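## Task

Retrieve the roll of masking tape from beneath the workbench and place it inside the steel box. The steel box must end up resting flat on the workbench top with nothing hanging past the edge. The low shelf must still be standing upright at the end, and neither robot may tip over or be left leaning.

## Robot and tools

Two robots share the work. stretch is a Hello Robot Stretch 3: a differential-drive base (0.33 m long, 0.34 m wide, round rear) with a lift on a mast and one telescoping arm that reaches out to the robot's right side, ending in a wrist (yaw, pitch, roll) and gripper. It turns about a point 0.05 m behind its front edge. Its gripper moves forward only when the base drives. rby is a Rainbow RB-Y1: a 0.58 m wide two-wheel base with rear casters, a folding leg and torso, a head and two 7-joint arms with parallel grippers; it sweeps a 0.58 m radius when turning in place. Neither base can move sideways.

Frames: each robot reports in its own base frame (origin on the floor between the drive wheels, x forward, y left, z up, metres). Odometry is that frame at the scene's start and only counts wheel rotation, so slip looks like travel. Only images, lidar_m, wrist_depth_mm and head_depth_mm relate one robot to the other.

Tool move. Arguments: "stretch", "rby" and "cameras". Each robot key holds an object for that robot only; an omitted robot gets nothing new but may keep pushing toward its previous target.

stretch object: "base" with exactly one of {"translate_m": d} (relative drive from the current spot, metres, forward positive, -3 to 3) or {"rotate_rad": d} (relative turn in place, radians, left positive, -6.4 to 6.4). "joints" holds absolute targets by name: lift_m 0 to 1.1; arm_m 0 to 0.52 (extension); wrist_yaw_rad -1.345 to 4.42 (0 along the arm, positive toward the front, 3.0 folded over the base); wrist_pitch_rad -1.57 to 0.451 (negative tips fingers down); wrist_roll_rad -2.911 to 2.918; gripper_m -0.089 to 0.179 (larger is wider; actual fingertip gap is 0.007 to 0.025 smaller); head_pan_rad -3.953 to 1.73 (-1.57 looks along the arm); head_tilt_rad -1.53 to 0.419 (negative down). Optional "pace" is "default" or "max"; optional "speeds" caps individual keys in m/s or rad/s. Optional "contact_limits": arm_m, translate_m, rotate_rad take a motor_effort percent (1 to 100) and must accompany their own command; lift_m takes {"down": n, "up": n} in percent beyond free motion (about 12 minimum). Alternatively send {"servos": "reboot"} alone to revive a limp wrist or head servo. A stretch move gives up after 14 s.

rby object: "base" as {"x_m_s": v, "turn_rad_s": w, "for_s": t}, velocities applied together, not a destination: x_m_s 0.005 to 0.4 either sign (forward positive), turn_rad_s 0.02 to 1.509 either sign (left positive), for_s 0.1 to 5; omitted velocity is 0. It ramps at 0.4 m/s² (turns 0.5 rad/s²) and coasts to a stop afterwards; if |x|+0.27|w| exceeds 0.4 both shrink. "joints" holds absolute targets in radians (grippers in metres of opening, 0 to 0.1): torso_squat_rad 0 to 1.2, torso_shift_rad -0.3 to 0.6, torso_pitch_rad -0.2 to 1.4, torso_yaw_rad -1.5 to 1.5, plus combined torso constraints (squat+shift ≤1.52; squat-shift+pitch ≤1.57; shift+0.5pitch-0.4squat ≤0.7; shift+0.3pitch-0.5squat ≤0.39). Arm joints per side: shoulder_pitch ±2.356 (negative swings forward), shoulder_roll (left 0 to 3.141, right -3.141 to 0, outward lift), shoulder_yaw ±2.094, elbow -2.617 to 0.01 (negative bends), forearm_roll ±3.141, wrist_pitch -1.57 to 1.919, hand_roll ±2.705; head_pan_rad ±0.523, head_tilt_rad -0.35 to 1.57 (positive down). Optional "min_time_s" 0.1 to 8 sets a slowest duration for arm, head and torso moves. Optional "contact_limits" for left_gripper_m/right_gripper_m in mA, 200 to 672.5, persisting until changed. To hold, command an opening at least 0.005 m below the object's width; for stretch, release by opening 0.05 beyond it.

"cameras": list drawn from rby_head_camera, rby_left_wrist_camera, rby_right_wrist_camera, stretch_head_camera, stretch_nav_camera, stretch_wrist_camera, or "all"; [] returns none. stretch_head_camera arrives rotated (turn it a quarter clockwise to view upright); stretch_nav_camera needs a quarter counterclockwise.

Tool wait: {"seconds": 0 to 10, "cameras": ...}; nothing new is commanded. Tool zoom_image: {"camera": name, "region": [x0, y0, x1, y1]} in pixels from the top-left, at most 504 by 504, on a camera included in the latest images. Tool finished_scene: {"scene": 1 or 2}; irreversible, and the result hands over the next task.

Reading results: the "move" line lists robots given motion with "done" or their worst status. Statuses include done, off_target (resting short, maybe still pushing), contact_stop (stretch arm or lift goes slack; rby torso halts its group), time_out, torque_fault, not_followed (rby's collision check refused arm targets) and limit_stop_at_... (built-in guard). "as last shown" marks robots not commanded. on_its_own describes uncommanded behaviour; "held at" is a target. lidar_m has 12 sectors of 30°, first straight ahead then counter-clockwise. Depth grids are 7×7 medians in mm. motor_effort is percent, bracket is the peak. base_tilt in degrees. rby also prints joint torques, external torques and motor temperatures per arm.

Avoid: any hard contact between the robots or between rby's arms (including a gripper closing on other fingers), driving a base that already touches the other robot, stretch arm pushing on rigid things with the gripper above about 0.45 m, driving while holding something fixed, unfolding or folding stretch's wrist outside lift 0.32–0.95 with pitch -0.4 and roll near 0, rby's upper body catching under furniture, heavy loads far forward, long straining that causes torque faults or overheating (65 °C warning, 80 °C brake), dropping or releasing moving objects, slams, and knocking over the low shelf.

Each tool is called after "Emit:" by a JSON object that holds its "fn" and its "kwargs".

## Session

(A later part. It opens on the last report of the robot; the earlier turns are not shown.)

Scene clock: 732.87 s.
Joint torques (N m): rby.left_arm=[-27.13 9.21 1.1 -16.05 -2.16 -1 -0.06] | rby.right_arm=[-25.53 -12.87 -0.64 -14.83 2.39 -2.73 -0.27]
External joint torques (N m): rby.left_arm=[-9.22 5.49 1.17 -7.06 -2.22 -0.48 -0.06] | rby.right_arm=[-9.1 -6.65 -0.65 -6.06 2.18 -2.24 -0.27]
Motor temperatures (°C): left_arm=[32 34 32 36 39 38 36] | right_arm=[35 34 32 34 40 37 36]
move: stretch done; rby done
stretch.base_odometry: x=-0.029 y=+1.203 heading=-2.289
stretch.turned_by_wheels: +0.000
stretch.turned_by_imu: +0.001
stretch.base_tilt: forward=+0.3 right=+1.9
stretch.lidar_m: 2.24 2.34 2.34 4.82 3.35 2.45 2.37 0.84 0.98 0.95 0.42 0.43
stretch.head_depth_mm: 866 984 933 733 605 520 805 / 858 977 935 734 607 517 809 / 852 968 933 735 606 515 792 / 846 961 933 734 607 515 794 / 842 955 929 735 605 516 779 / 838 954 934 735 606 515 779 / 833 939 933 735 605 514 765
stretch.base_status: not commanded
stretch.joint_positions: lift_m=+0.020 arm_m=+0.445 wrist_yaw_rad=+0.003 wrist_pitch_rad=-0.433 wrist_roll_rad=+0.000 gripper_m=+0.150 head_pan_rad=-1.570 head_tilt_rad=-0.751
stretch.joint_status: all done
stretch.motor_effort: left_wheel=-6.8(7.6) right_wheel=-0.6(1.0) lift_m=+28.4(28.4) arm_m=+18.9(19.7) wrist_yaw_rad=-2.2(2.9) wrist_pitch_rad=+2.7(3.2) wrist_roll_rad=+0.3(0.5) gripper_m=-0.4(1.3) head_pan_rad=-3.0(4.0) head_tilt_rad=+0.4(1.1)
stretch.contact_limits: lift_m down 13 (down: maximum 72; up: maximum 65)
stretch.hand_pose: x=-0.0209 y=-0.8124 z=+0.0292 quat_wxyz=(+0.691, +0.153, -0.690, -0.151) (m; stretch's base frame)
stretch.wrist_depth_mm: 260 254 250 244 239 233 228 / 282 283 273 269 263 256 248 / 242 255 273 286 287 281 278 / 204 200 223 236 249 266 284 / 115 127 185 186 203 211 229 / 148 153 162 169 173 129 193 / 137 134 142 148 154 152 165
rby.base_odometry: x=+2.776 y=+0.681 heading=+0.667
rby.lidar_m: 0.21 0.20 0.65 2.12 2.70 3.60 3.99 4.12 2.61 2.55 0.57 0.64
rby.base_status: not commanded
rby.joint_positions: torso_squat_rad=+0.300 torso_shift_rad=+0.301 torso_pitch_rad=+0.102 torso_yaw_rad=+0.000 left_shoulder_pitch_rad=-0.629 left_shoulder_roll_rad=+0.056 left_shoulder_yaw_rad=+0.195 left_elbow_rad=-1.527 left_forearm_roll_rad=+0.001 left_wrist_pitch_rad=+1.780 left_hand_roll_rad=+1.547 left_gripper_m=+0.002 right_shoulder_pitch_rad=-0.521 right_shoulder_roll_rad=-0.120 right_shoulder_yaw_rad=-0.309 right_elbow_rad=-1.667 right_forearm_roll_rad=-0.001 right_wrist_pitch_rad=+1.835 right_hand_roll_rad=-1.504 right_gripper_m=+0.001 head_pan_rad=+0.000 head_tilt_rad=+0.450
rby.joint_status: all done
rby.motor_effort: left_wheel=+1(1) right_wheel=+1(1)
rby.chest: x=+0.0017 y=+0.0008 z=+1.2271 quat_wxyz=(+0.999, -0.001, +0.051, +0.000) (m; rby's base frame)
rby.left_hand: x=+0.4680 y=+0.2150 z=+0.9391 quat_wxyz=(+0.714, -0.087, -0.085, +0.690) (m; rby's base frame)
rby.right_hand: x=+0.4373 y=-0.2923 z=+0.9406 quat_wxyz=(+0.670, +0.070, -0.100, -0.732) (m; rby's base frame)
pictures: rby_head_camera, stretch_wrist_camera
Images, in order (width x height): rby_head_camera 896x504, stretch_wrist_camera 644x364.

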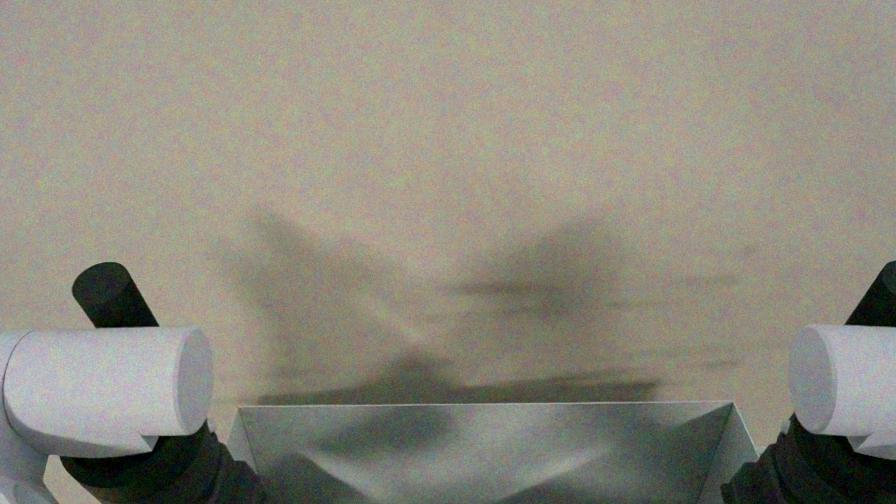

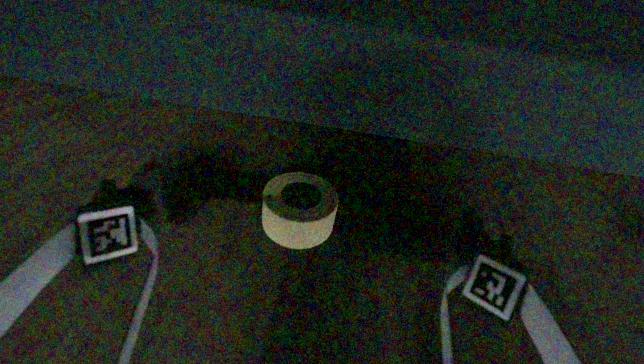

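Emit:
{"fn": "move", "kwargs": {"rby": {"joints": {"torso_squat_rad": 0.02}, "min_time_s": 2}, "stretch": {"joints": {"gripper_m": 0.03}}, "cameras": ["stretch_wrist_camera", "rby_head_camera"]}}

Scene clock: 747.33 s.
Joint torques (N m): rby.left_arm=[-26.68 9.32 0.91 -15.92 -2.24 -0.98 -0.11] | rby.right_arm=[-25.6 -12.89 -0.87 -14.9 2.39 -2.72 -0.21]
External joint torques (N m): rby.left_arm=[-8.78 5.59 0.98 -6.93 -2.3 -0.46 -0.1] | rby.right_arm=[-9.17 -6.67 -0.88 -6.12 2.17 -2.23 -0.21]
Motor temperatures (°C): left_arm=[32 34 32 37 39 38 36] | right_arm=[35 34 32 34 40 37 36]
move: stretch done; rby done
stretch.base_odometry: x=-0.029 y=+1.203 heading=-2.289
stretch.turned_by_wheels: +0.000
stretch.turned_by_imu: +0.001
stretch.base_tilt: forward=+0.4 right=+1.9
stretch.lidar_m: 2.25 2.34 2.33 4.81 3.34 2.45 2.37 0.84 0.98 0.95 0.42 0.43
stretch.head_depth_mm: 866 980 936 736 606 520 812 / 859 978 932 734 606 515 809 / 852 970 930 735 607 515 794 / 845 964 935 738 606 516 794 / 845 952 938 733 606 516 782 / 838 952 934 732 605 516 783 / 831 944 935 733 605 515 762
stretch.base_status: not commanded
stretch.joint_positions: lift_m=+0.020 arm_m=+0.445 wrist_yaw_rad=+0.003 wrist_pitch_rad=-0.433 wrist_roll_rad=+0.000 gripper_m=+0.030 head_pan_rad=-1.570 head_tilt_rad=-0.751
stretch.joint_status: all done
stretch.motor_effort: left_wheel=-7.1(7.5) right_wheel=-0.7(1.1) lift_m=+35.7(35.8) arm_m=+16.9(17.7) wrist_yaw_rad=-2.0(2.8) wrist_pitch_rad=+3.0(3.2) wrist_roll_rad=+0.1(0.7) gripper_m=-1.2(85.9) head_pan_rad=-3.1(3.6) head_tilt_rad=+2.2(2.6)
stretch.contact_limits: lift_m down 13 (down: maximum 72; up: maximum 65)
stretch.hand_pose: x=-0.0209 y=-0.8124 z=+0.0293 quat_wxyz=(+0.691, +0.153, -0.690, -0.151) (m; stretch's base frame)
stretch.wrist_depth_mm: 259 254 250 244 239 234 228 / 283 282 274 267 263 255 250 / 242 256 276 284 289 281 277 / 202 208 222 238 249 266 286 / 172 181 134 174 201 217 231 / 152 152 158 164 164 183 193 / - 80 142 150 145 160 165
rby.base_odometry: x=+2.776 y=+0.681 heading=+0.667
rby.lidar_m: 0.21 0.20 0.66 2.10 2.69 3.59 3.99 4.12 2.62 2.56 0.57 0.65
rby.base_status: not commanded
rby.joint_positions: torso_squat_rad=+0.020 torso_shift_rad=+0.301 torso_pitch_rad=+0.102 torso_yaw_rad=+0.000 left_shoulder_pitch_rad=-0.629 left_shoulder_roll_rad=+0.056 left_shoulder_yaw_rad=+0.195 left_elbow_rad=-1.527 left_forearm_roll_rad=+0.001 left_wrist_pitch_rad=+1.780 left_hand_roll_rad=+1.547 left_gripper_m=+0.002 right_shoulder_pitch_rad=-0.521 right_shoulder_roll_rad=-0.120 right_shoulder_yaw_rad=-0.309 right_elbow_rad=-1.667 right_forearm_roll_rad=-0.001 right_wrist_pitch_rad=+1.835 right_hand_roll_rad=-1.504 right_gripper_m=+0.001 head_pan_rad=+0.000 head_tilt_rad=+0.450
rby.joint_status: all done
rby.motor_effort: left_wheel=+0(1) right_wheel=+1(1)
rby.chest: x=+0.0109 y=+0.0008 z=+1.2567 quat_wxyz=(+0.999, -0.001, +0.051, +0.000) (m; rby's base frame)
rby.left_hand: x=+0.4772 y=+0.2150 z=+0.9687 quat_wxyz=(+0.714, -0.087, -0.085, +0.690) (m; rby's base frame)
rby.right_hand: x=+0.4466 y=-0.2923 z=+0.9702 quat_wxyz=(+0.670, +0.070, -0.100, -0.732) (m; rby's base frame)
pictures: rby_head_camera, stretch_wrist_camera
Images, in order (width x height): rby_head_camera 896x504, stretch_wrist_camera 644x364.

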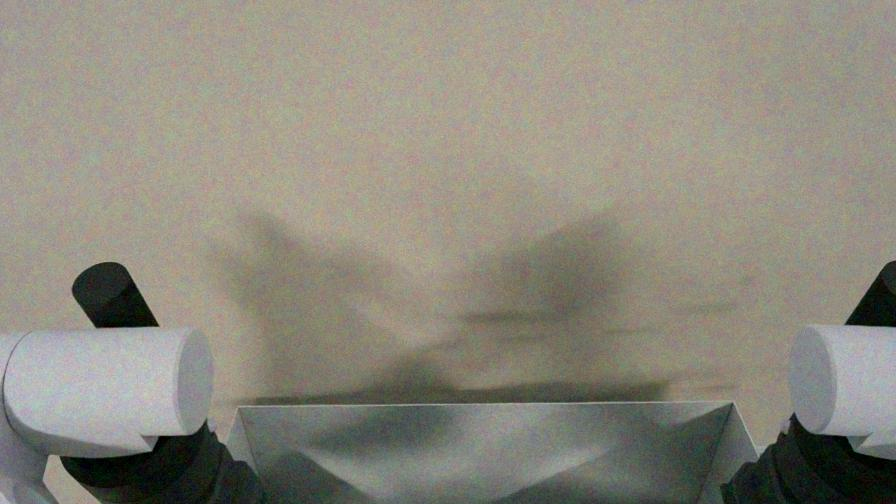

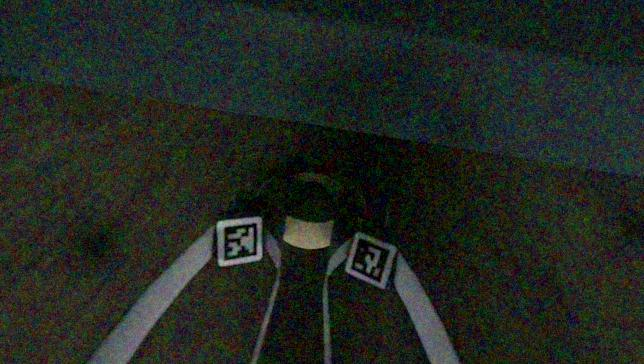

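Emit:
{"fn": "move", "kwargs": {"stretch": {"joints": {"gripper_m": -0.01}}, "cameras": ["stretch_wrist_camera"]}}

Emit:
{"fn": "zoom_image", "kwargs": {"camera": "stretch_wrist_camera", "region": [180, 140, 440, 300]}}

Scene clock: 764.97 s.
Joint torques (N m): rby.left_arm=[-26.93 9.54 0.88 -16.08 -2.07 -1.03 -0.04] | rby.right_arm=[-25.66 -13.04 -0.69 -14.93 2.49 -2.77 -0.19]
External joint torques (N m): rby.left_arm=[-9.03 5.82 0.95 -7.09 -2.13 -0.51 -0.04] | rby.right_arm=[-9.23 -6.83 -0.69 -6.15 2.28 -2.29 -0.2]
Motor temperatures (°C): left_arm=[32 34 32 37 39 38 36] | right_arm=[35 34 32 35 40 37 36]
move: stretch done
stretch.base_odometry: x=-0.029 y=+1.203 heading=-2.289
stretch.turned_by_wheels: +0.000
stretch.turned_by_imu: +0.001
stretch.base_tilt: forward=+0.4 right=+1.9
stretch.lidar_m: 2.25 2.34 2.33 4.82 3.33 2.44 2.37 0.84 0.98 0.95 0.42 0.43
stretch.head_depth_mm: 868 986 935 734 608 519 808 / 860 981 933 737 607 515 808 / 851 975 935 736 606 516 793 / 849 963 937 735 606 516 798 / 845 951 934 738 608 515 776 / 837 952 937 738 604 517 778 / 831 944 931 732 608 516 766
stretch.base_status: not commanded
stretch.joint_positions: lift_m=+0.020 arm_m=+0.445 wrist_yaw_rad=+0.003 wrist_pitch_rad=-0.433 wrist_roll_rad=+0.000 gripper_m=-0.010 head_pan_rad=-1.570 head_tilt_rad=-0.750
stretch.joint_status: all done
stretch.motor_effort: left_wheel=-6.9(7.4) right_wheel=-0.6(1.0) lift_m=+35.6(35.7) arm_m=+13.8(15.2) wrist_yaw_rad=-2.6(2.8) wrist_pitch_rad=+3.0(3.2) wrist_roll_rad=+0.4(0.5) gripper_m=-9.3(88.5) head_pan_rad=-2.7(3.3) head_tilt_rad=+2.9(3.5)
stretch.contact_limits: lift_m down 13 (down: maximum 72; up: maximum 65)
stretch.hand_pose: x=-0.0209 y=-0.8124 z=+0.0293 quat_wxyz=(+0.691, +0.153, -0.690, -0.151) (m; stretch's base frame)
stretch.wrist_depth_mm: 261 255 251 244 239 233 229 / 281 282 275 267 261 257 249 / 243 257 275 287 287 283 278 / 201 210 224 239 249 266 286 / 173 179 135 150 203 218 230 / 152 155 156 163 173 183 193 / 137 80 142 149 148 161 166
rby: as last shown
rby.lidar_m: 0.22 0.21 0.67 2.12 2.70 3.60 4.00 4.13 2.62 2.56 0.57 0.64
pictures: stretch_wrist_camera
Images, in order (width x height): stretch_wrist_camera 644x364.

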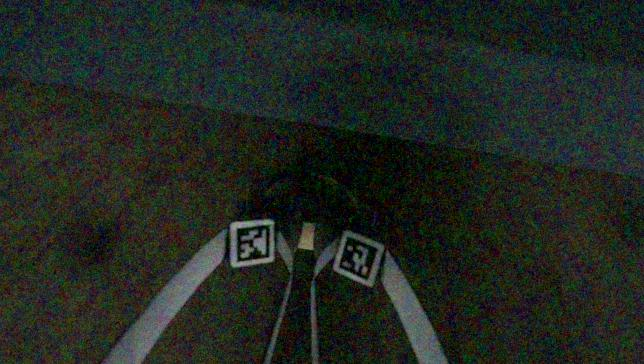

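Scaled by 1.938.

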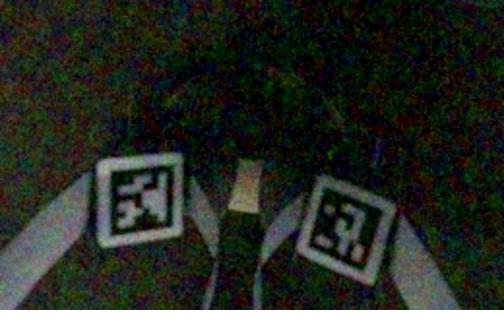

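Emit:
{"fn": "move", "kwargs": {"stretch": {"joints": {"lift_m": 0.07}, "speeds": {"lift_m": 0.05}}, "rby": {"base": {"x_m_s": -0.2, "for_s": 3.5}}, "cameras": ["stretch_wrist_camera", "rby_head_camera"]}}

Emit:
{"fn": "zoom_image", "kwargs": {"camera": "stretch_wrist_camera", "region": [180, 140, 440, 300]}}

Scene clock: 799.53 s.
Joint torques (N m): rby.left_arm=[-27.29 9.14 1.09 -16.52 -1.96 -1.07 -0.13] | rby.right_arm=[-27.17 -13.35 -0.92 -15.32 2.53 -2.85 -0.14]
External joint torques (N m): rby.left_arm=[-9.39 5.42 1.16 -7.53 -2.02 -0.58 -0.12] | rby.right_arm=[-10.75 -7.14 -0.93 -6.55 2.32 -2.37 -0.14]
Motor temperatures (°C): left_arm=[32 34 32 37 39 38 36] | right_arm=[35 34 32 35 40 37 36]
move: stretch done; rby done
stretch.base_odometry: x=-0.029 y=+1.203 heading=-2.289
stretch.turned_by_wheels: +0.000
stretch.turned_by_imu: +0.002
stretch.base_tilt: forward=+0.4 right=+1.8
stretch.lidar_m: 2.24 2.34 2.10 2.11 3.35 2.45 2.38 0.84 0.99 0.95 0.42 0.43
stretch.head_depth_mm: 859 984 930 733 605 518 810 / 857 977 938 738 607 515 810 / 853 971 936 736 605 516 797 / 845 961 937 737 608 516 793 / 845 956 936 734 607 516 780 / 833 947 936 733 607 516 780 / 834 941 937 736 608 516 767
stretch.base_status: not commanded
stretch.joint_positions: lift_m=+0.070 arm_m=+0.445 wrist_yaw_rad=+0.003 wrist_pitch_rad=-0.434 wrist_roll_rad=+0.000 gripper_m=-0.010 head_pan_rad=-1.570 head_tilt_rad=-0.750
stretch.joint_status: all done
stretch.motor_effort: left_wheel=-7.2(7.7) right_wheel=-0.8(1.2) lift_m=+35.6(37.8) arm_m=+11.2(13.7) wrist_yaw_rad=-2.3(3.2) wrist_pitch_rad=+2.8(3.3) wrist_roll_rad=+0.4(0.6) gripper_m=-10.0(10.4) head_pan_rad=-2.3(3.4) head_tilt_rad=+2.5(3.7)
stretch.hand_pose: x=-0.0209 y=-0.8123 z=+0.0791 quat_wxyz=(+0.691, +0.153, -0.690, -0.152) (m; stretch's base frame)
stretch.wrist_depth_mm: 260 256 250 244 239 232 228 / 288 280 272 269 259 255 249 / 312 313 306 299 290 282 276 / 269 284 298 316 316 318 308 / 231 242 132 150 273 292 312 / 201 207 210 217 233 248 258 / 185 87 192 199 200 214 224
rby.base_odometry: x=+2.226 y=+0.248 heading=+0.667
rby.lidar_m: 0.90 1.08 1.78 2.58 2.67 3.44 3.29 3.40 2.27 2.49 1.94 1.07
rby.base_status: done (sent for 3.5 of 3.5 s)
rby.joint_positions: torso_squat_rad=+0.020 torso_shift_rad=+0.301 torso_pitch_rad=+0.102 torso_yaw_rad=+0.000 left_shoulder_pitch_rad=-0.629 left_shoulder_roll_rad=+0.056 left_shoulder_yaw_rad=+0.195 left_elbow_rad=-1.527 left_forearm_roll_rad=+0.001 left_wrist_pitch_rad=+1.780 left_hand_roll_rad=+1.547 left_gripper_m=+0.002 right_shoulder_pitch_rad=-0.521 right_shoulder_roll_rad=-0.120 right_shoulder_yaw_rad=-0.309 right_elbow_rad=-1.667 right_forearm_roll_rad=-0.001 right_wrist_pitch_rad=+1.835 right_hand_roll_rad=-1.504 right_gripper_m=+0.001 head_pan_rad=+0.000 head_tilt_rad=+0.450
rby.joint_status: not commanded
rby.motor_effort: left_wheel=-2(23) right_wheel=+3(18)
rby.chest: x=+0.0108 y=+0.0008 z=+1.2568 quat_wxyz=(+0.999, -0.001, +0.051, +0.000) (m; rby's base frame)
rby.left_hand: x=+0.4771 y=+0.2150 z=+0.9688 quat_wxyz=(+0.714, -0.087, -0.085, +0.690) (m; rby's base frame)
rby.right_hand: x=+0.4464 y=-0.2923 z=+0.9702 quat_wxyz=(+0.670, +0.070, -0.100, -0.732) (m; rby's base frame)
pictures: rby_head_camera, stretch_wrist_camera
Images, in order (width x height): rby_head_camera 896x504, stretch_wrist_camera 644x364.

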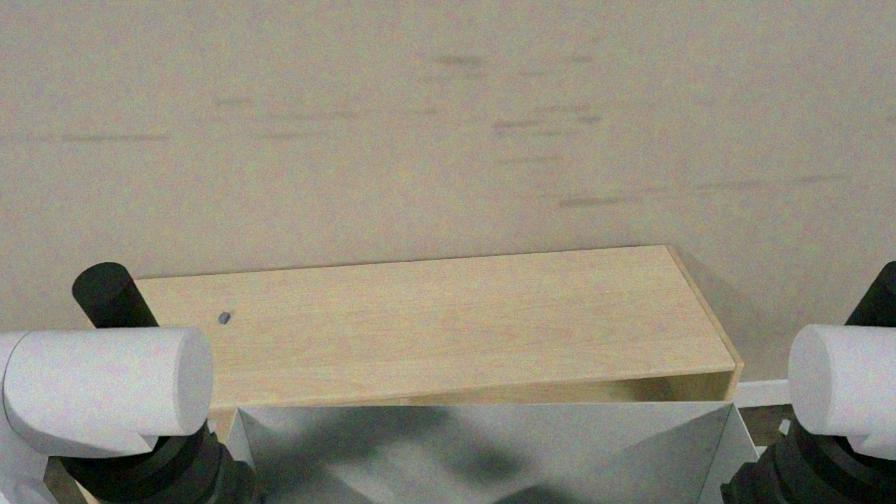

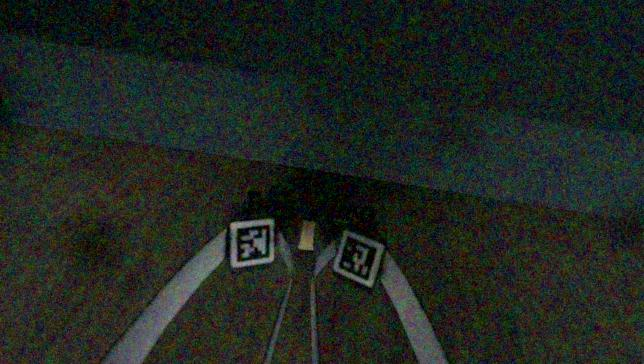

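Scaled by 1.938.

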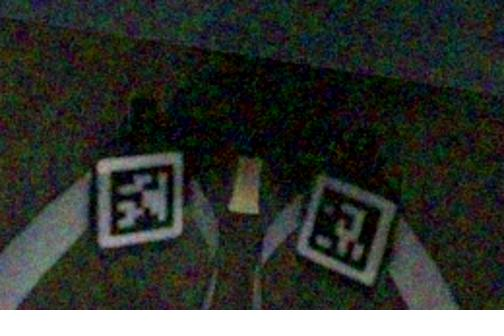

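Emit:
{"fn": "move", "kwargs": {"rby": {"joints": {"torso_shift_rad": 0.1, "torso_squat_rad": 0.02, "left_shoulder_pitch_rad": -1.064, "left_shoulder_roll_rad": 0.166, "left_shoulder_yaw_rad": 0.299, "left_elbow_rad": -1.103, "left_forearm_roll_rad": 0.0, "left_wrist_pitch_rad": 1.788, "left_hand_roll_rad": 1.546, "right_shoulder_pitch_rad": -0.93, "right_shoulder_roll_rad": -0.246, "right_shoulder_yaw_rad": -0.3585, "right_elbow_rad": -1.302, "right_forearm_roll_rad": 0.0, "right_wrist_pitch_rad": 1.886, "right_hand_roll_rad": -1.529}, "min_time_s": 6}, "stretch": {"joints": {"lift_m": 0.13, "arm_m": 0.1}, "speeds": {"lift_m": 0.05, "arm_m": 0.08}}, "cameras": ["stretch_wrist_camera", "rby_head_camera", "rby_left_wrist_camera", "rby_right_wrist_camera"]}}

Scene clock: 851.63 s.
Joint torques (N m): rby.left_arm=[-35.28 16.01 1.49 -15.37 -1.7 -0.62 -0.81] | rby.right_arm=[-36.42 -19.81 -3.34 -14.52 2.5 -2.63 -1.01]
External joint torques (N m): rby.left_arm=[-12.21 8.78 1.59 -6.4 -1.76 -0.1 -0.81] | rby.right_arm=[-14.37 -10.81 -3.53 -5.9 2.3 -2.14 -1.02]
Motor temperatures (°C): left_arm=[32 34 32 37 39 38 36] | right_arm=[36 34 32 35 40 37 36]
move: stretch done; rby done
stretch.base_odometry: x=-0.029 y=+1.203 heading=-2.289
stretch.turned_by_wheels: +0.000
stretch.turned_by_imu: +0.003
stretch.base_tilt: forward=+0.4 right=+1.9
stretch.lidar_m: 2.24 2.34 2.10 2.11 3.34 2.46 2.39 0.84 0.98 0.95 0.42 0.43
stretch.head_depth_mm: 864 979 937 737 606 521 811 / 855 977 933 736 609 516 809 / 849 972 937 738 606 515 798 / 846 961 934 737 608 516 782 / 841 954 933 734 607 516 781 / 834 949 935 737 608 516 781 / 832 938 935 735 608 516 764
stretch.base_status: not commanded
stretch.joint_positions: lift_m=+0.130 arm_m=+0.100 wrist_yaw_rad=+0.003 wrist_pitch_rad=-0.434 wrist_roll_rad=+0.000 gripper_m=-0.010 head_pan_rad=-1.570 head_tilt_rad=-0.750
stretch.joint_status: all done
stretch.motor_effort: left_wheel=-6.9(7.6) right_wheel=-0.5(1.3) lift_m=+34.8(39.3) arm_m=-21.0(25.7) wrist_yaw_rad=-2.6(3.0) wrist_pitch_rad=+3.1(3.4) wrist_roll_rad=+0.2(0.6) gripper_m=-8.5(10.9) head_pan_rad=-2.0(3.0) head_tilt_rad=+2.5(3.5)
stretch.hand_pose: x=-0.0209 y=-0.4673 z=+0.1390 quat_wxyz=(+0.691, +0.154, -0.690, -0.152) (m; stretch's base frame)
stretch.wrist_depth_mm: 361 515 583 567 552 544 529 / 377 526 608 613 609 597 580 / 384 450 482 517 553 610 630 / 348 370 393 421 439 474 511 / 305 319 133 150 363 384 408 / 265 270 275 285 306 324 341 / 240 88 248 262 269 283 295
rby.base_odometry: x=+2.226 y=+0.248 heading=+0.667
rby.lidar_m: 0.89 1.08 1.79 2.59 2.68 3.47 3.30 3.40 2.30 2.50 1.95 1.07
rby.base_status: not commanded
rby.joint_positions: torso_squat_rad=+0.020 torso_shift_rad=+0.101 torso_pitch_rad=+0.102 torso_yaw_rad=+0.000 left_shoulder_pitch_rad=-1.061 left_shoulder_roll_rad=+0.164 left_shoulder_yaw_rad=+0.299 left_elbow_rad=-1.101 left_forearm_roll_rad=+0.000 left_wrist_pitch_rad=+1.788 left_hand_roll_rad=+1.546 left_gripper_m=+0.002 right_shoulder_pitch_rad=-0.927 right_shoulder_roll_rad=-0.243 right_shoulder_yaw_rad=-0.358 right_elbow_rad=-1.300 right_forearm_roll_rad=-0.001 right_wrist_pitch_rad=+1.887 right_hand_roll_rad=-1.529 right_gripper_m=+0.001 head_pan_rad=+0.000 head_tilt_rad=+0.450
rby.joint_status: all done
rby.motor_effort: left_wheel=-3(4) right_wheel=+3(3)
rby.chest: x=-0.1261 y=+0.0008 z=+1.2846 quat_wxyz=(+0.999, -0.001, +0.051, +0.000) (m; rby's base frame)
rby.left_hand: x=+0.4203 y=+0.2147 z=+1.0858 quat_wxyz=(+0.714, -0.086, -0.085, +0.690) (m; rby's base frame)
rby.right_hand: x=+0.3908 y=-0.2899 z=+1.0870 quat_wxyz=(+0.671, +0.073, -0.097, -0.732) (m; rby's base frame)
pictures: rby_head_camera, rby_left_wrist_camera, rby_right_wrist_camera, stretch_wrist_camera
Images, in order (width x height): rby_head_camera 896x504, rby_left_wrist_camera 644x364, rby_right_wrist_camera 644x364, stretch_wrist_camera 644x364.

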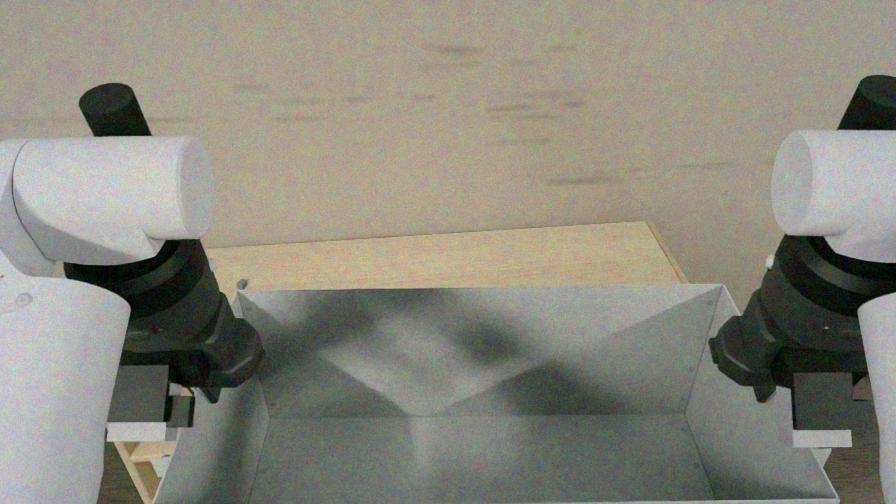

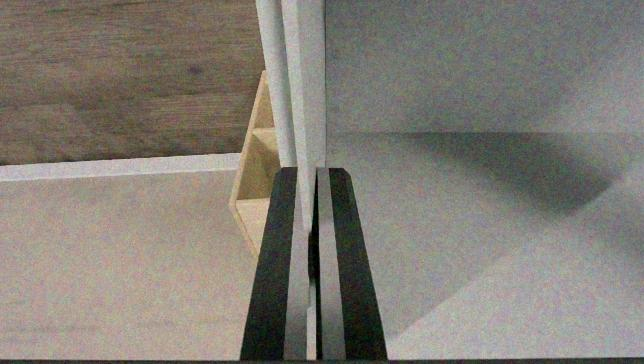

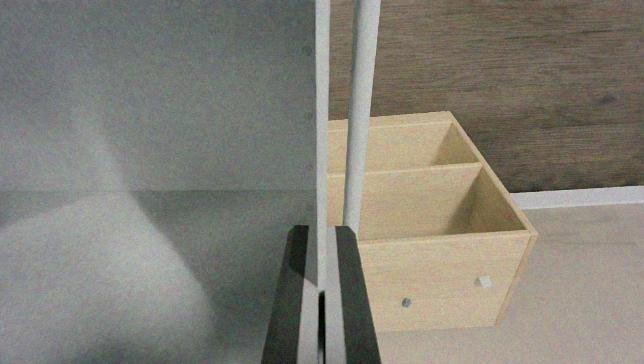

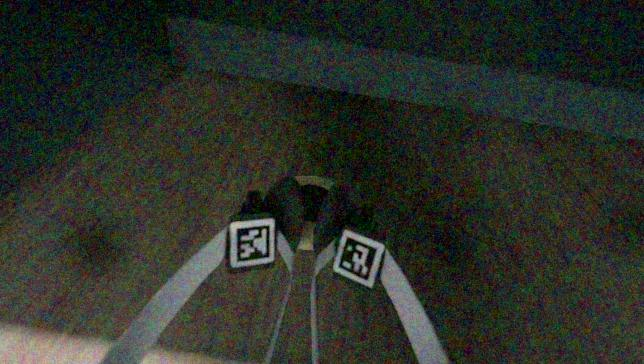

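Emit:
{"fn": "move", "kwargs": {"rby": {"base": {"turn_rad_s": -0.4, "for_s": 4.55}}, "stretch": {"base": {"translate_m": -0.33}, "contact_limits": {"translate_m": 35}}, "cameras": ["rby_head_camera", "stretch_wrist_camera"]}}

Scene clock: 865.57 s.
Joint torques (N m): rby.left_arm=[-34.68 15.47 1.29 -15.58 -2.02 -0.81 -0.68] | rby.right_arm=[-35.65 -19.51 -3.04 -14.69 2.84 -2.82 -0.98]
External joint torques (N m): rby.left_arm=[-11.61 8.25 1.38 -6.61 -2.08 -0.29 -0.68] | rby.right_arm=[-13.6 -10.51 -3.23 -6.09 2.64 -2.33 -0.98]
Motor temperatures (°C): left_arm=[32 34 32 37 39 38 36] | right_arm=[36 34 32 35 40 37 36]
move: stretch done; rby done
stretch.base_odometry: x=+0.188 y=+1.451 heading=-2.289
stretch.turned_by_wheels: +0.000
stretch.turned_by_imu: +0.004
stretch.base_tilt: forward=+0.4 right=+1.9
stretch.lidar_m: 1.20 2.68 2.44 4.83 2.88 2.11 2.05 0.54 0.74 0.95 0.86 0.69
stretch.head_depth_mm: 863 977 935 736 607 516 813 / 854 969 935 737 608 515 795 / 846 963 934 736 608 517 782 / 844 956 934 735 607 515 784 / 839 951 933 735 606 516 778 / 836 943 938 734 608 516 765 / 829 939 935 736 607 516 753
stretch.base_status: done
stretch.joint_positions: lift_m=+0.130 arm_m=+0.100 wrist_yaw_rad=+0.003 wrist_pitch_rad=-0.434 wrist_roll_rad=+0.000 gripper_m=-0.010 head_pan_rad=-1.570 head_tilt_rad=-0.750
stretch.joint_status: not commanded
stretch.motor_effort: left_wheel=-8.1(11.7) right_wheel=-0.2(8.2) lift_m=+32.7(34.2) arm_m=-20.9(21.6) wrist_yaw_rad=-2.4(3.0) wrist_pitch_rad=+3.1(3.3) wrist_roll_rad=+0.3(0.6) gripper_m=-10.3(10.4) head_pan_rad=-2.1(2.8) head_tilt_rad=+2.3(3.3)
stretch.contact_limits: translate_m 35 (maximum 100)
stretch.hand_pose: x=-0.0209 y=-0.4673 z=+0.1390 quat_wxyz=(+0.691, +0.154, -0.690, -0.152) (m; stretch's base frame)
stretch.wrist_depth_mm: 598 591 581 567 559 543 529 / 538 579 621 610 611 585 581 / 429 445 482 514 556 604 578 / 357 376 397 421 441 467 511 / 306 317 133 150 363 385 407 / 265 272 275 286 310 324 340 / 240 88 248 262 269 280 294
rby.base_odometry: x=+2.226 y=+0.248 heading=-1.160
rby.lidar_m: 2.44 2.48 1.07 1.07 0.89 1.09 2.49 2.61 2.95 3.30 3.30 2.45
rby.base_status: done (sent for 4.57 of 4.57 s)
rby.joint_positions: torso_squat_rad=+0.020 torso_shift_rad=+0.101 torso_pitch_rad=+0.102 torso_yaw_rad=+0.000 left_shoulder_pitch_rad=-1.061 left_shoulder_roll_rad=+0.164 left_shoulder_yaw_rad=+0.299 left_elbow_rad=-1.101 left_forearm_roll_rad=+0.001 left_wrist_pitch_rad=+1.788 left_hand_roll_rad=+1.546 left_gripper_m=+0.002 right_shoulder_pitch_rad=-0.927 right_shoulder_roll_rad=-0.243 right_shoulder_yaw_rad=-0.358 right_elbow_rad=-1.300 right_forearm_roll_rad=-0.001 right_wrist_pitch_rad=+1.887 right_hand_roll_rad=-1.529 right_gripper_m=+0.001 head_pan_rad=+0.000 head_tilt_rad=+0.450
rby.joint_status: not commanded
rby.motor_effort: left_wheel=+3(23) right_wheel=+0(17)
rby.chest: x=-0.1261 y=+0.0008 z=+1.2846 quat_wxyz=(+0.999, -0.001, +0.051, +0.000) (m; rby's base frame)
rby.left_hand: x=+0.4203 y=+0.2147 z=+1.0859 quat_wxyz=(+0.714, -0.086, -0.085, +0.690) (m; rby's base frame)
rby.right_hand: x=+0.3909 y=-0.2899 z=+1.0871 quat_wxyz=(+0.671, +0.073, -0.097, -0.732) (m; rby's base frame)
pictures: rby_head_camera, stretch_wrist_camera
Images, in order (width x height): rby_head_camera 896x504, stretch_wrist_camera 644x364.

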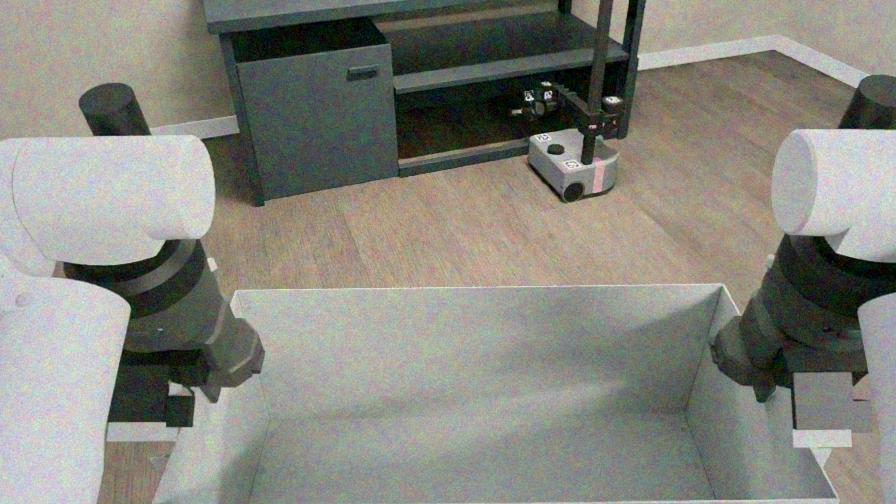

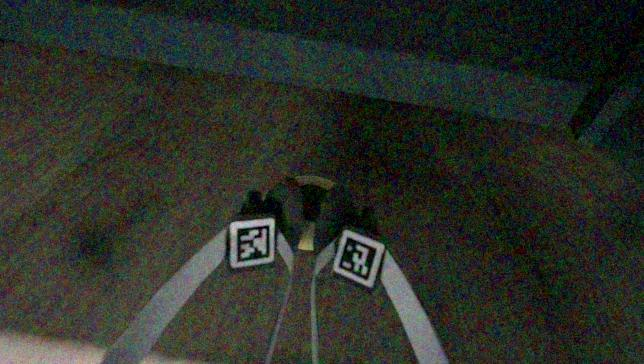

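Emit:
{"fn": "move", "kwargs": {"rby": {"base": {"x_m_s": 0.3, "for_s": 4.56}}, "stretch": {"base": {"rotate_rad": -1.318}, "joints": {"arm_m": 0.06}, "speeds": {"rotate_rad": 0.5}}, "cameras": ["rby_head_camera", "stretch_wrist_camera"]}}

Scene clock: 910.57 s.
Joint torques (N m): rby.left_arm=[-33.6 15.44 0.86 -16.1 -1.88 -0.95 -0.68] | rby.right_arm=[-34.76 -19.19 -3.13 -15.1 2.9 -2.92 -0.98]
External joint torques (N m): rby.left_arm=[-10.54 8.21 0.96 -7.13 -1.94 -0.31 -0.68] | rby.right_arm=[-12.71 -10.19 -3.31 -6.49 2.69 -2.35 -0.98]
Motor temperatures (°C): left_arm=[33 34 32 37 39 38 36] | right_arm=[36 34 32 35 40 37 36]
move: stretch done; rby done
stretch.base_odometry: x=+0.188 y=+1.451 heading=+2.676
stretch.turned_by_wheels: -1.318
stretch.turned_by_imu: -1.320
stretch.base_tilt: forward=+0.4 right=+1.8
stretch.lidar_m: 0.94 0.71 0.69 2.58 1.10 1.22 4.05 2.32 2.05 0.54 0.58 0.95
stretch.head_depth_mm: 1697 1869 2118 1869 1542 1309 1135 / 1714 1928 2168 1863 1537 1310 1137 / 1759 1975 2220 1850 1536 1309 1142 / 1771 2043 2243 1849 1542 1315 1100 / 1836 2077 2280 1867 1541 1259 1134 / 1863 2098 2281 737 657 900 1085 / 1732 1842 1929 736 608 539 751
stretch.base_status: done
stretch.joint_positions: lift_m=+0.130 arm_m=+0.060 wrist_yaw_rad=+0.003 wrist_pitch_rad=-0.434 wrist_roll_rad=+0.000 gripper_m=-0.010 head_pan_rad=-1.570 head_tilt_rad=-0.750
stretch.joint_status: all done
stretch.motor_effort: left_wheel=+6.6(10.2) right_wheel=-9.4(12.1) lift_m=+30.9(32.2) arm_m=-18.8(24.5) wrist_yaw_rad=-1.7(2.9) wrist_pitch_rad=+3.0(3.5) wrist_roll_rad=+0.4(0.7) gripper_m=-9.1(11.3) head_pan_rad=-1.9(2.7) head_tilt_rad=+2.2(3.3)
stretch.hand_pose: x=-0.0210 y=-0.4273 z=+0.1390 quat_wxyz=(+0.691, +0.154, -0.690, -0.152) (m; stretch's base frame)
stretch.wrist_depth_mm: 253 248 882 - - - - / 316 282 636 685 747 843 966 / 376 305 480 519 556 602 668 / 359 317 391 422 447 475 516 / - 318 133 150 365 384 411 / - 272 275 287 307 325 341 / - 88 249 260 269 284 295
rby.base_odometry: x=+2.773 y=-1.008 heading=-1.160
rby.lidar_m: 1.20 1.20 2.03 1.71 1.54 1.50 3.22 3.92 3.45 2.88 2.86 1.06
rby.base_status: done (sent for 4.57 of 4.57 s)
rby.joint_positions: torso_squat_rad=+0.020 torso_shift_rad=+0.101 torso_pitch_rad=+0.102 torso_yaw_rad=+0.000 left_shoulder_pitch_rad=-1.061 left_shoulder_roll_rad=+0.164 left_shoulder_yaw_rad=+0.299 left_elbow_rad=-1.101 left_forearm_roll_rad=+0.001 left_wrist_pitch_rad=+1.788 left_hand_roll_rad=+1.546 left_gripper_m=+0.002 right_shoulder_pitch_rad=-0.927 right_shoulder_roll_rad=-0.243 right_shoulder_yaw_rad=-0.358 right_elbow_rad=-1.300 right_forearm_roll_rad=-0.001 right_wrist_pitch_rad=+1.887 right_hand_roll_rad=-1.529 right_gripper_m=+0.001 head_pan_rad=+0.000 head_tilt_rad=+0.450
rby.joint_status: not commanded
rby.motor_effort: left_wheel=-1(29) right_wheel=-1(22)
rby.chest: x=-0.1260 y=+0.0008 z=+1.2846 quat_wxyz=(+0.999, -0.001, +0.051, +0.000) (m; rby's base frame)
rby.left_hand: x=+0.4204 y=+0.2147 z=+1.0858 quat_wxyz=(+0.714, -0.086, -0.085, +0.690) (m; rby's base frame)
rby.right_hand: x=+0.3910 y=-0.2899 z=+1.0870 quat_wxyz=(+0.671, +0.073, -0.097, -0.732) (m; rby's base frame)
pictures: rby_head_camera, stretch_wrist_camera
Images, in order (width x height): rby_head_camera 896x504, stretch_wrist_camera 644x364.

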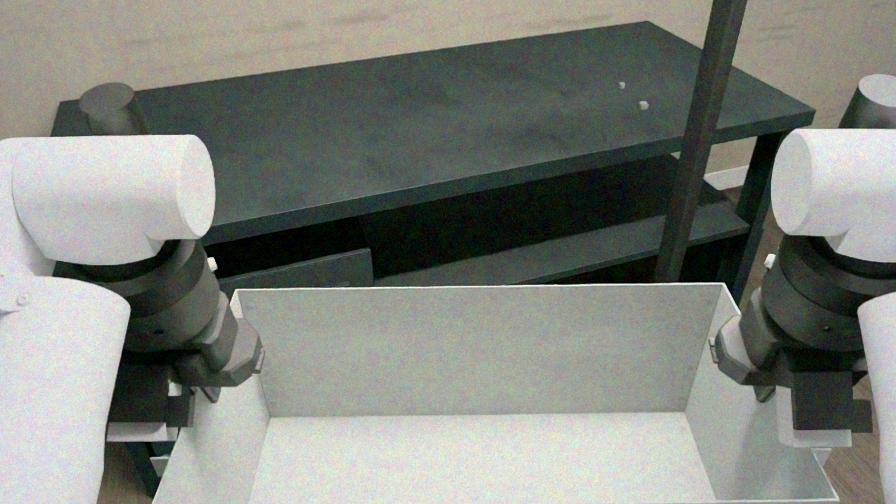

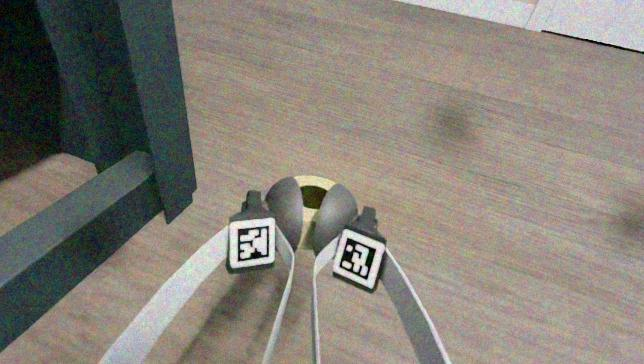

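Emit:
{"fn": "move", "kwargs": {"rby": {"base": {"turn_rad_s": 0.3, "for_s": 1.167}}, "stretch": {"joints": {"lift_m": 0.75, "head_pan_rad": 1.0, "head_tilt_rad": -0.3}, "speeds": {"lift_m": 0.11}}, "cameras": ["rby_head_camera", "stretch_wrist_camera", "stretch_head_camera"]}}

Scene clock: 949.80 s.
Joint torques (N m): rby.left_arm=[-33.69 15.17 1.02 -16.18 -2.01 -0.99 -0.66] | rby.right_arm=[-34.7 -19.28 -2.93 -15.11 2.95 -2.89 -0.99]
External joint torques (N m): rby.left_arm=[-10.63 7.94 1.12 -7.21 -2.07 -0.47 -0.65] | rby.right_arm=[-12.65 -10.28 -3.12 -6.51 2.75 -2.4 -1]
Motor temperatures (°C): left_arm=[33 34 32 37 39 38 36] | right_arm=[36 34 32 35 40 37 36]
move: stretch done; rby done
stretch.base_odometry: x=+0.188 y=+1.451 heading=+2.676
stretch.turned_by_wheels: +0.000
stretch.turned_by_imu: +0.003
stretch.base_tilt: forward=+0.4 right=+1.9
stretch.lidar_m: 0.95 0.71 0.69 2.57 1.02 1.27 4.02 2.34 2.05 0.54 0.58 0.94
stretch.head_depth_mm: 1355 1402 1461 1450 1037 757 593 / 1569 1642 1730 1733 1052 759 597 / 1882 1985 2131 2192 1058 769 639 / 2327 2464 2566 2744 1071 874 1107 / 2262 2377 2506 2641 1305 1480 1448 / 2172 2304 2404 2553 2584 1926 1498 / 2125 2233 2316 2448 2517 1946 1532
stretch.base_status: not commanded
stretch.joint_positions: lift_m=+0.750 arm_m=+0.060 wrist_yaw_rad=+0.003 wrist_pitch_rad=-0.435 wrist_roll_rad=+0.000 gripper_m=-0.010 head_pan_rad=+1.001 head_tilt_rad=-0.296
stretch.joint_status: all done
stretch.motor_effort: left_wheel=+6.7(7.0) right_wheel=-9.5(9.9) lift_m=+35.6(38.9) arm_m=-13.7(16.8) wrist_yaw_rad=-2.5(3.0) wrist_pitch_rad=+3.1(3.6) wrist_roll_rad=+0.3(0.6) gripper_m=-9.3(10.4) head_pan_rad=-3.9(7.3) head_tilt_rad=-1.8(6.5)
stretch.hand_pose: x=-0.0210 y=-0.4272 z=+0.7589 quat_wxyz=(+0.691, +0.154, -0.690, -0.152) (m; stretch's base frame)
stretch.wrist_depth_mm: 258 282 - - - - - / 197 220 - - - - - / 174 219 - - - - - / 192 341 - - - - - / 547 411 132 150 - - - / - 482 933 988 - - - / 421 88 855 900 939 973 -
rby.base_odometry: x=+2.773 y=-1.008 heading=-0.810
rby.lidar_m: 1.20 1.24 1.74 1.71 1.50 2.32 3.90 3.93 2.98 2.89 1.06 1.08
rby.base_status: done (sent for 1.17 of 1.17 s)
rby.joint_positions: torso_squat_rad=+0.020 torso_shift_rad=+0.101 torso_pitch_rad=+0.102 torso_yaw_rad=+0.000 left_shoulder_pitch_rad=-1.061 left_shoulder_roll_rad=+0.164 left_shoulder_yaw_rad=+0.299 left_elbow_rad=-1.101 left_forearm_roll_rad=+0.001 left_wrist_pitch_rad=+1.788 left_hand_roll_rad=+1.546 left_gripper_m=+0.002 right_shoulder_pitch_rad=-0.927 right_shoulder_roll_rad=-0.243 right_shoulder_yaw_rad=-0.358 right_elbow_rad=-1.300 right_forearm_roll_rad=-0.001 right_wrist_pitch_rad=+1.887 right_hand_roll_rad=-1.529 right_gripper_m=+0.001 head_pan_rad=+0.000 head_tilt_rad=+0.450
rby.joint_status: not commanded
rby.motor_effort: left_wheel=+0(23) right_wheel=+3(18)
rby.chest: x=-0.1260 y=+0.0008 z=+1.2846 quat_wxyz=(+0.999, -0.001, +0.051, +0.000) (m; rby's base frame)
rby.left_hand: x=+0.4204 y=+0.2147 z=+1.0858 quat_wxyz=(+0.714, -0.086, -0.085, +0.690) (m; rby's base frame)
rby.right_hand: x=+0.3910 y=-0.2899 z=+1.0871 quat_wxyz=(+0.671, +0.073, -0.097, -0.732) (m; rby's base frame)
pictures: rby_head_camera, stretch_head_camera (sideways), stretch_wrist_camera
Images, in order (width x height): rby_head_camera 896x504, stretch_head_camera 896x504, stretch_wrist_camera 644x364.

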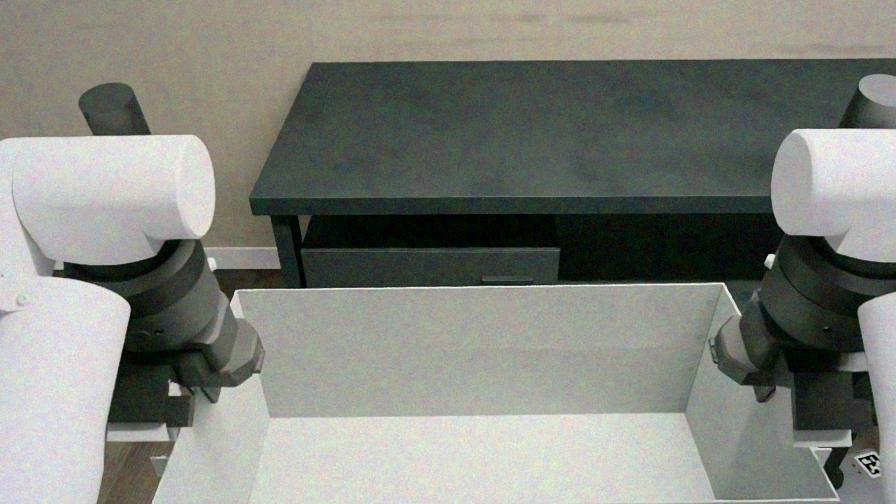

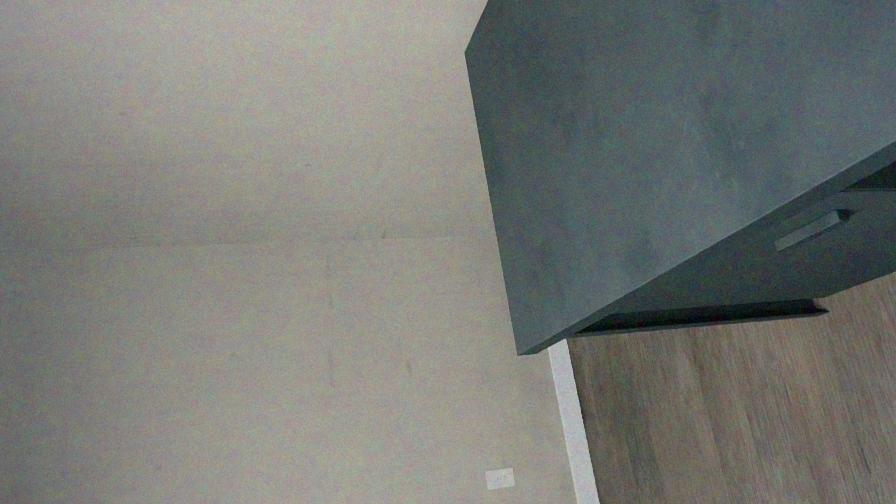

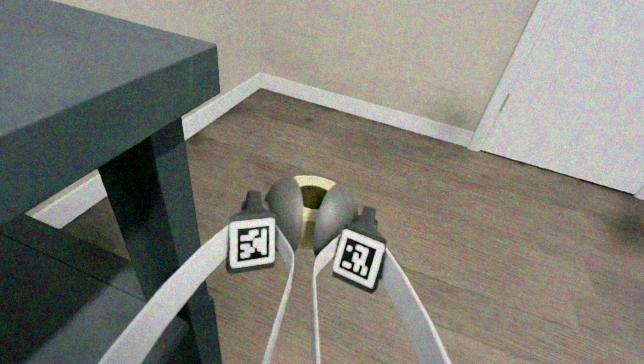

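Emit:
{"fn": "move", "kwargs": {"rby": {"base": {"x_m_s": 0.3, "for_s": 2.667}}, "stretch": {"joints": {"lift_m": 1.09, "head_pan_rad": -1.57, "head_tilt_rad": -0.6}, "speeds": {"lift_m": 0.13}}, "cameras": ["rby_head_camera", "rby_left_wrist_camera", "rby_right_wrist_camera", "stretch_wrist_camera"]}}

Scene clock: 969.30 s.
Joint torques (N m): rby.left_arm=[-33.59 15.53 0.99 -15.79 -2.15 -1.36 -0.57] | rby.right_arm=[-34.52 -19.31 -3.01 -15.09 2.92 -2.89 -0.98]
External joint torques (N m): rby.left_arm=[-10.52 8.3 1.08 -6.82 -2.21 -0.71 -0.57] | rby.right_arm=[-12.47 -10.3 -3.2 -6.48 2.72 -2.31 -0.98]
Motor temperatures (°C): left_arm=[33 34 32 37 39 38 36] | right_arm=[36 34 32 35 40 37 36]
move: stretch done; rby done
stretch.base_odometry: x=+0.188 y=+1.451 heading=+2.676
stretch.turned_by_wheels: +0.000
stretch.turned_by_imu: +0.002
stretch.base_tilt: forward=+0.4 right=+1.8
stretch.lidar_m: 0.95 0.71 0.69 0.61 0.76 4.83 4.04 2.33 2.05 0.54 0.58 0.94
stretch.head_depth_mm: - - - 2060 1729 1419 1206 / - - - 2060 1739 1429 1194 / - - - - 1696 1427 1205 / - - - - 1749 1428 1205 / 1789 1993 2203 2240 1738 1429 1161 / 1807 2031 2232 2242 698 774 836 / 1753 1839 1912 1967 699 570 515
stretch.base_status: not commanded
stretch.joint_positions: lift_m=+1.090 arm_m=+0.060 wrist_yaw_rad=+0.003 wrist_pitch_rad=-0.435 wrist_roll_rad=+0.000 gripper_m=-0.010 head_pan_rad=-1.580 head_tilt_rad=-0.603
stretch.joint_status: all done
stretch.motor_effort: left_wheel=+6.4(7.0) right_wheel=-9.0(9.9) lift_m=+34.1(38.8) arm_m=-9.8(12.0) wrist_yaw_rad=-2.2(2.8) wrist_pitch_rad=+3.1(3.5) wrist_roll_rad=+0.5(0.5) gripper_m=-8.6(10.4) head_pan_rad=+4.3(9.5) head_tilt_rad=-2.8(6.4)
stretch.hand_pose: x=-0.0210 y=-0.4272 z=+1.0988 quat_wxyz=(+0.691, +0.154, -0.690, -0.152) (m; stretch's base frame)
stretch.wrist_depth_mm: 875 - - - - - - / 924 - - - - - - / 946 - - - - - - / - - - - - - - / 514 - 132 150 - - - / 446 455 483 - - - - / 402 394 - - - - -
rby.base_odometry: x=+3.325 y=-1.588 heading=-0.810
rby.lidar_m: 0.40 0.43 1.69 1.66 1.76 2.00 4.70 4.00 3.01 0.76 1.43 0.40
rby.base_status: done (sent for 2.67 of 2.67 s)
rby.joint_positions: torso_squat_rad=+0.020 torso_shift_rad=+0.101 torso_pitch_rad=+0.102 torso_yaw_rad=+0.000 left_shoulder_pitch_rad=-1.061 left_shoulder_roll_rad=+0.164 left_shoulder_yaw_rad=+0.299 left_elbow_rad=-1.101 left_forearm_roll_rad=+0.001 left_wrist_pitch_rad=+1.788 left_hand_roll_rad=+1.546 left_gripper_m=+0.002 right_shoulder_pitch_rad=-0.927 right_shoulder_roll_rad=-0.243 right_shoulder_yaw_rad=-0.358 right_elbow_rad=-1.300 right_forearm_roll_rad=-0.001 right_wrist_pitch_rad=+1.887 right_hand_roll_rad=-1.529 right_gripper_m=+0.001 head_pan_rad=+0.000 head_tilt_rad=+0.450
rby.joint_status: not commanded
rby.motor_effort: left_wheel=-1(24) right_wheel=-1(27)
rby.chest: x=-0.1260 y=+0.0008 z=+1.2846 quat_wxyz=(+0.999, -0.001, +0.051, +0.000) (m; rby's base frame)
rby.left_hand: x=+0.4204 y=+0.2147 z=+1.0858 quat_wxyz=(+0.714, -0.086, -0.085, +0.690) (m; rby's base frame)
rby.right_hand: x=+0.3910 y=-0.2899 z=+1.0871 quat_wxyz=(+0.671, +0.073, -0.097, -0.732) (m; rby's base frame)
pictures: rby_head_camera, rby_left_wrist_camera, rby_right_wrist_camera, stretch_wrist_camera
Images, in order (width x height): rby_head_camera 896x504, rby_left_wrist_camera 644x364, rby_right_wrist_camera 644x364, stretch_wrist_camera 644x364.

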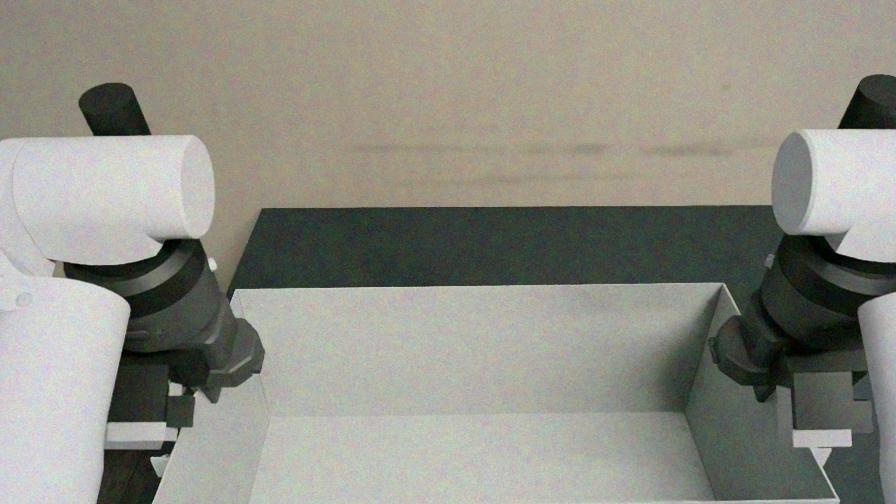

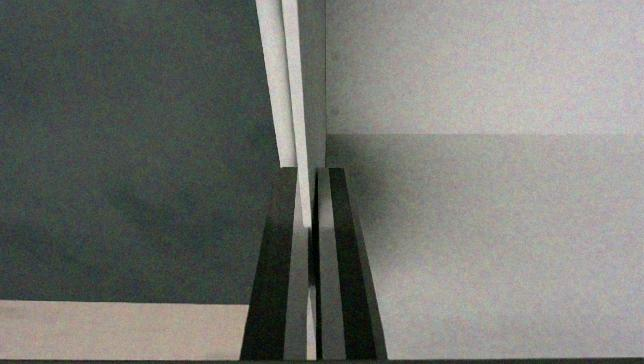

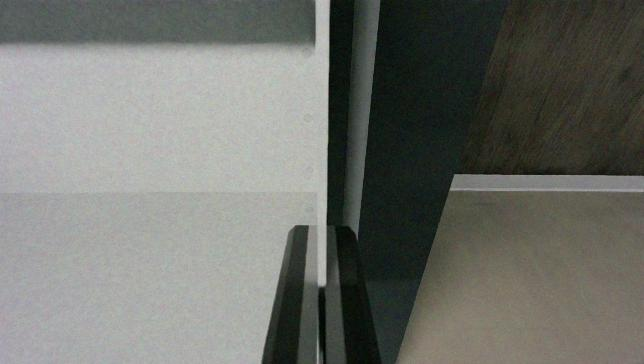

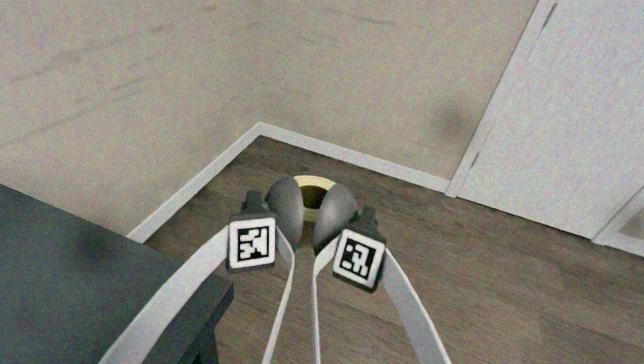

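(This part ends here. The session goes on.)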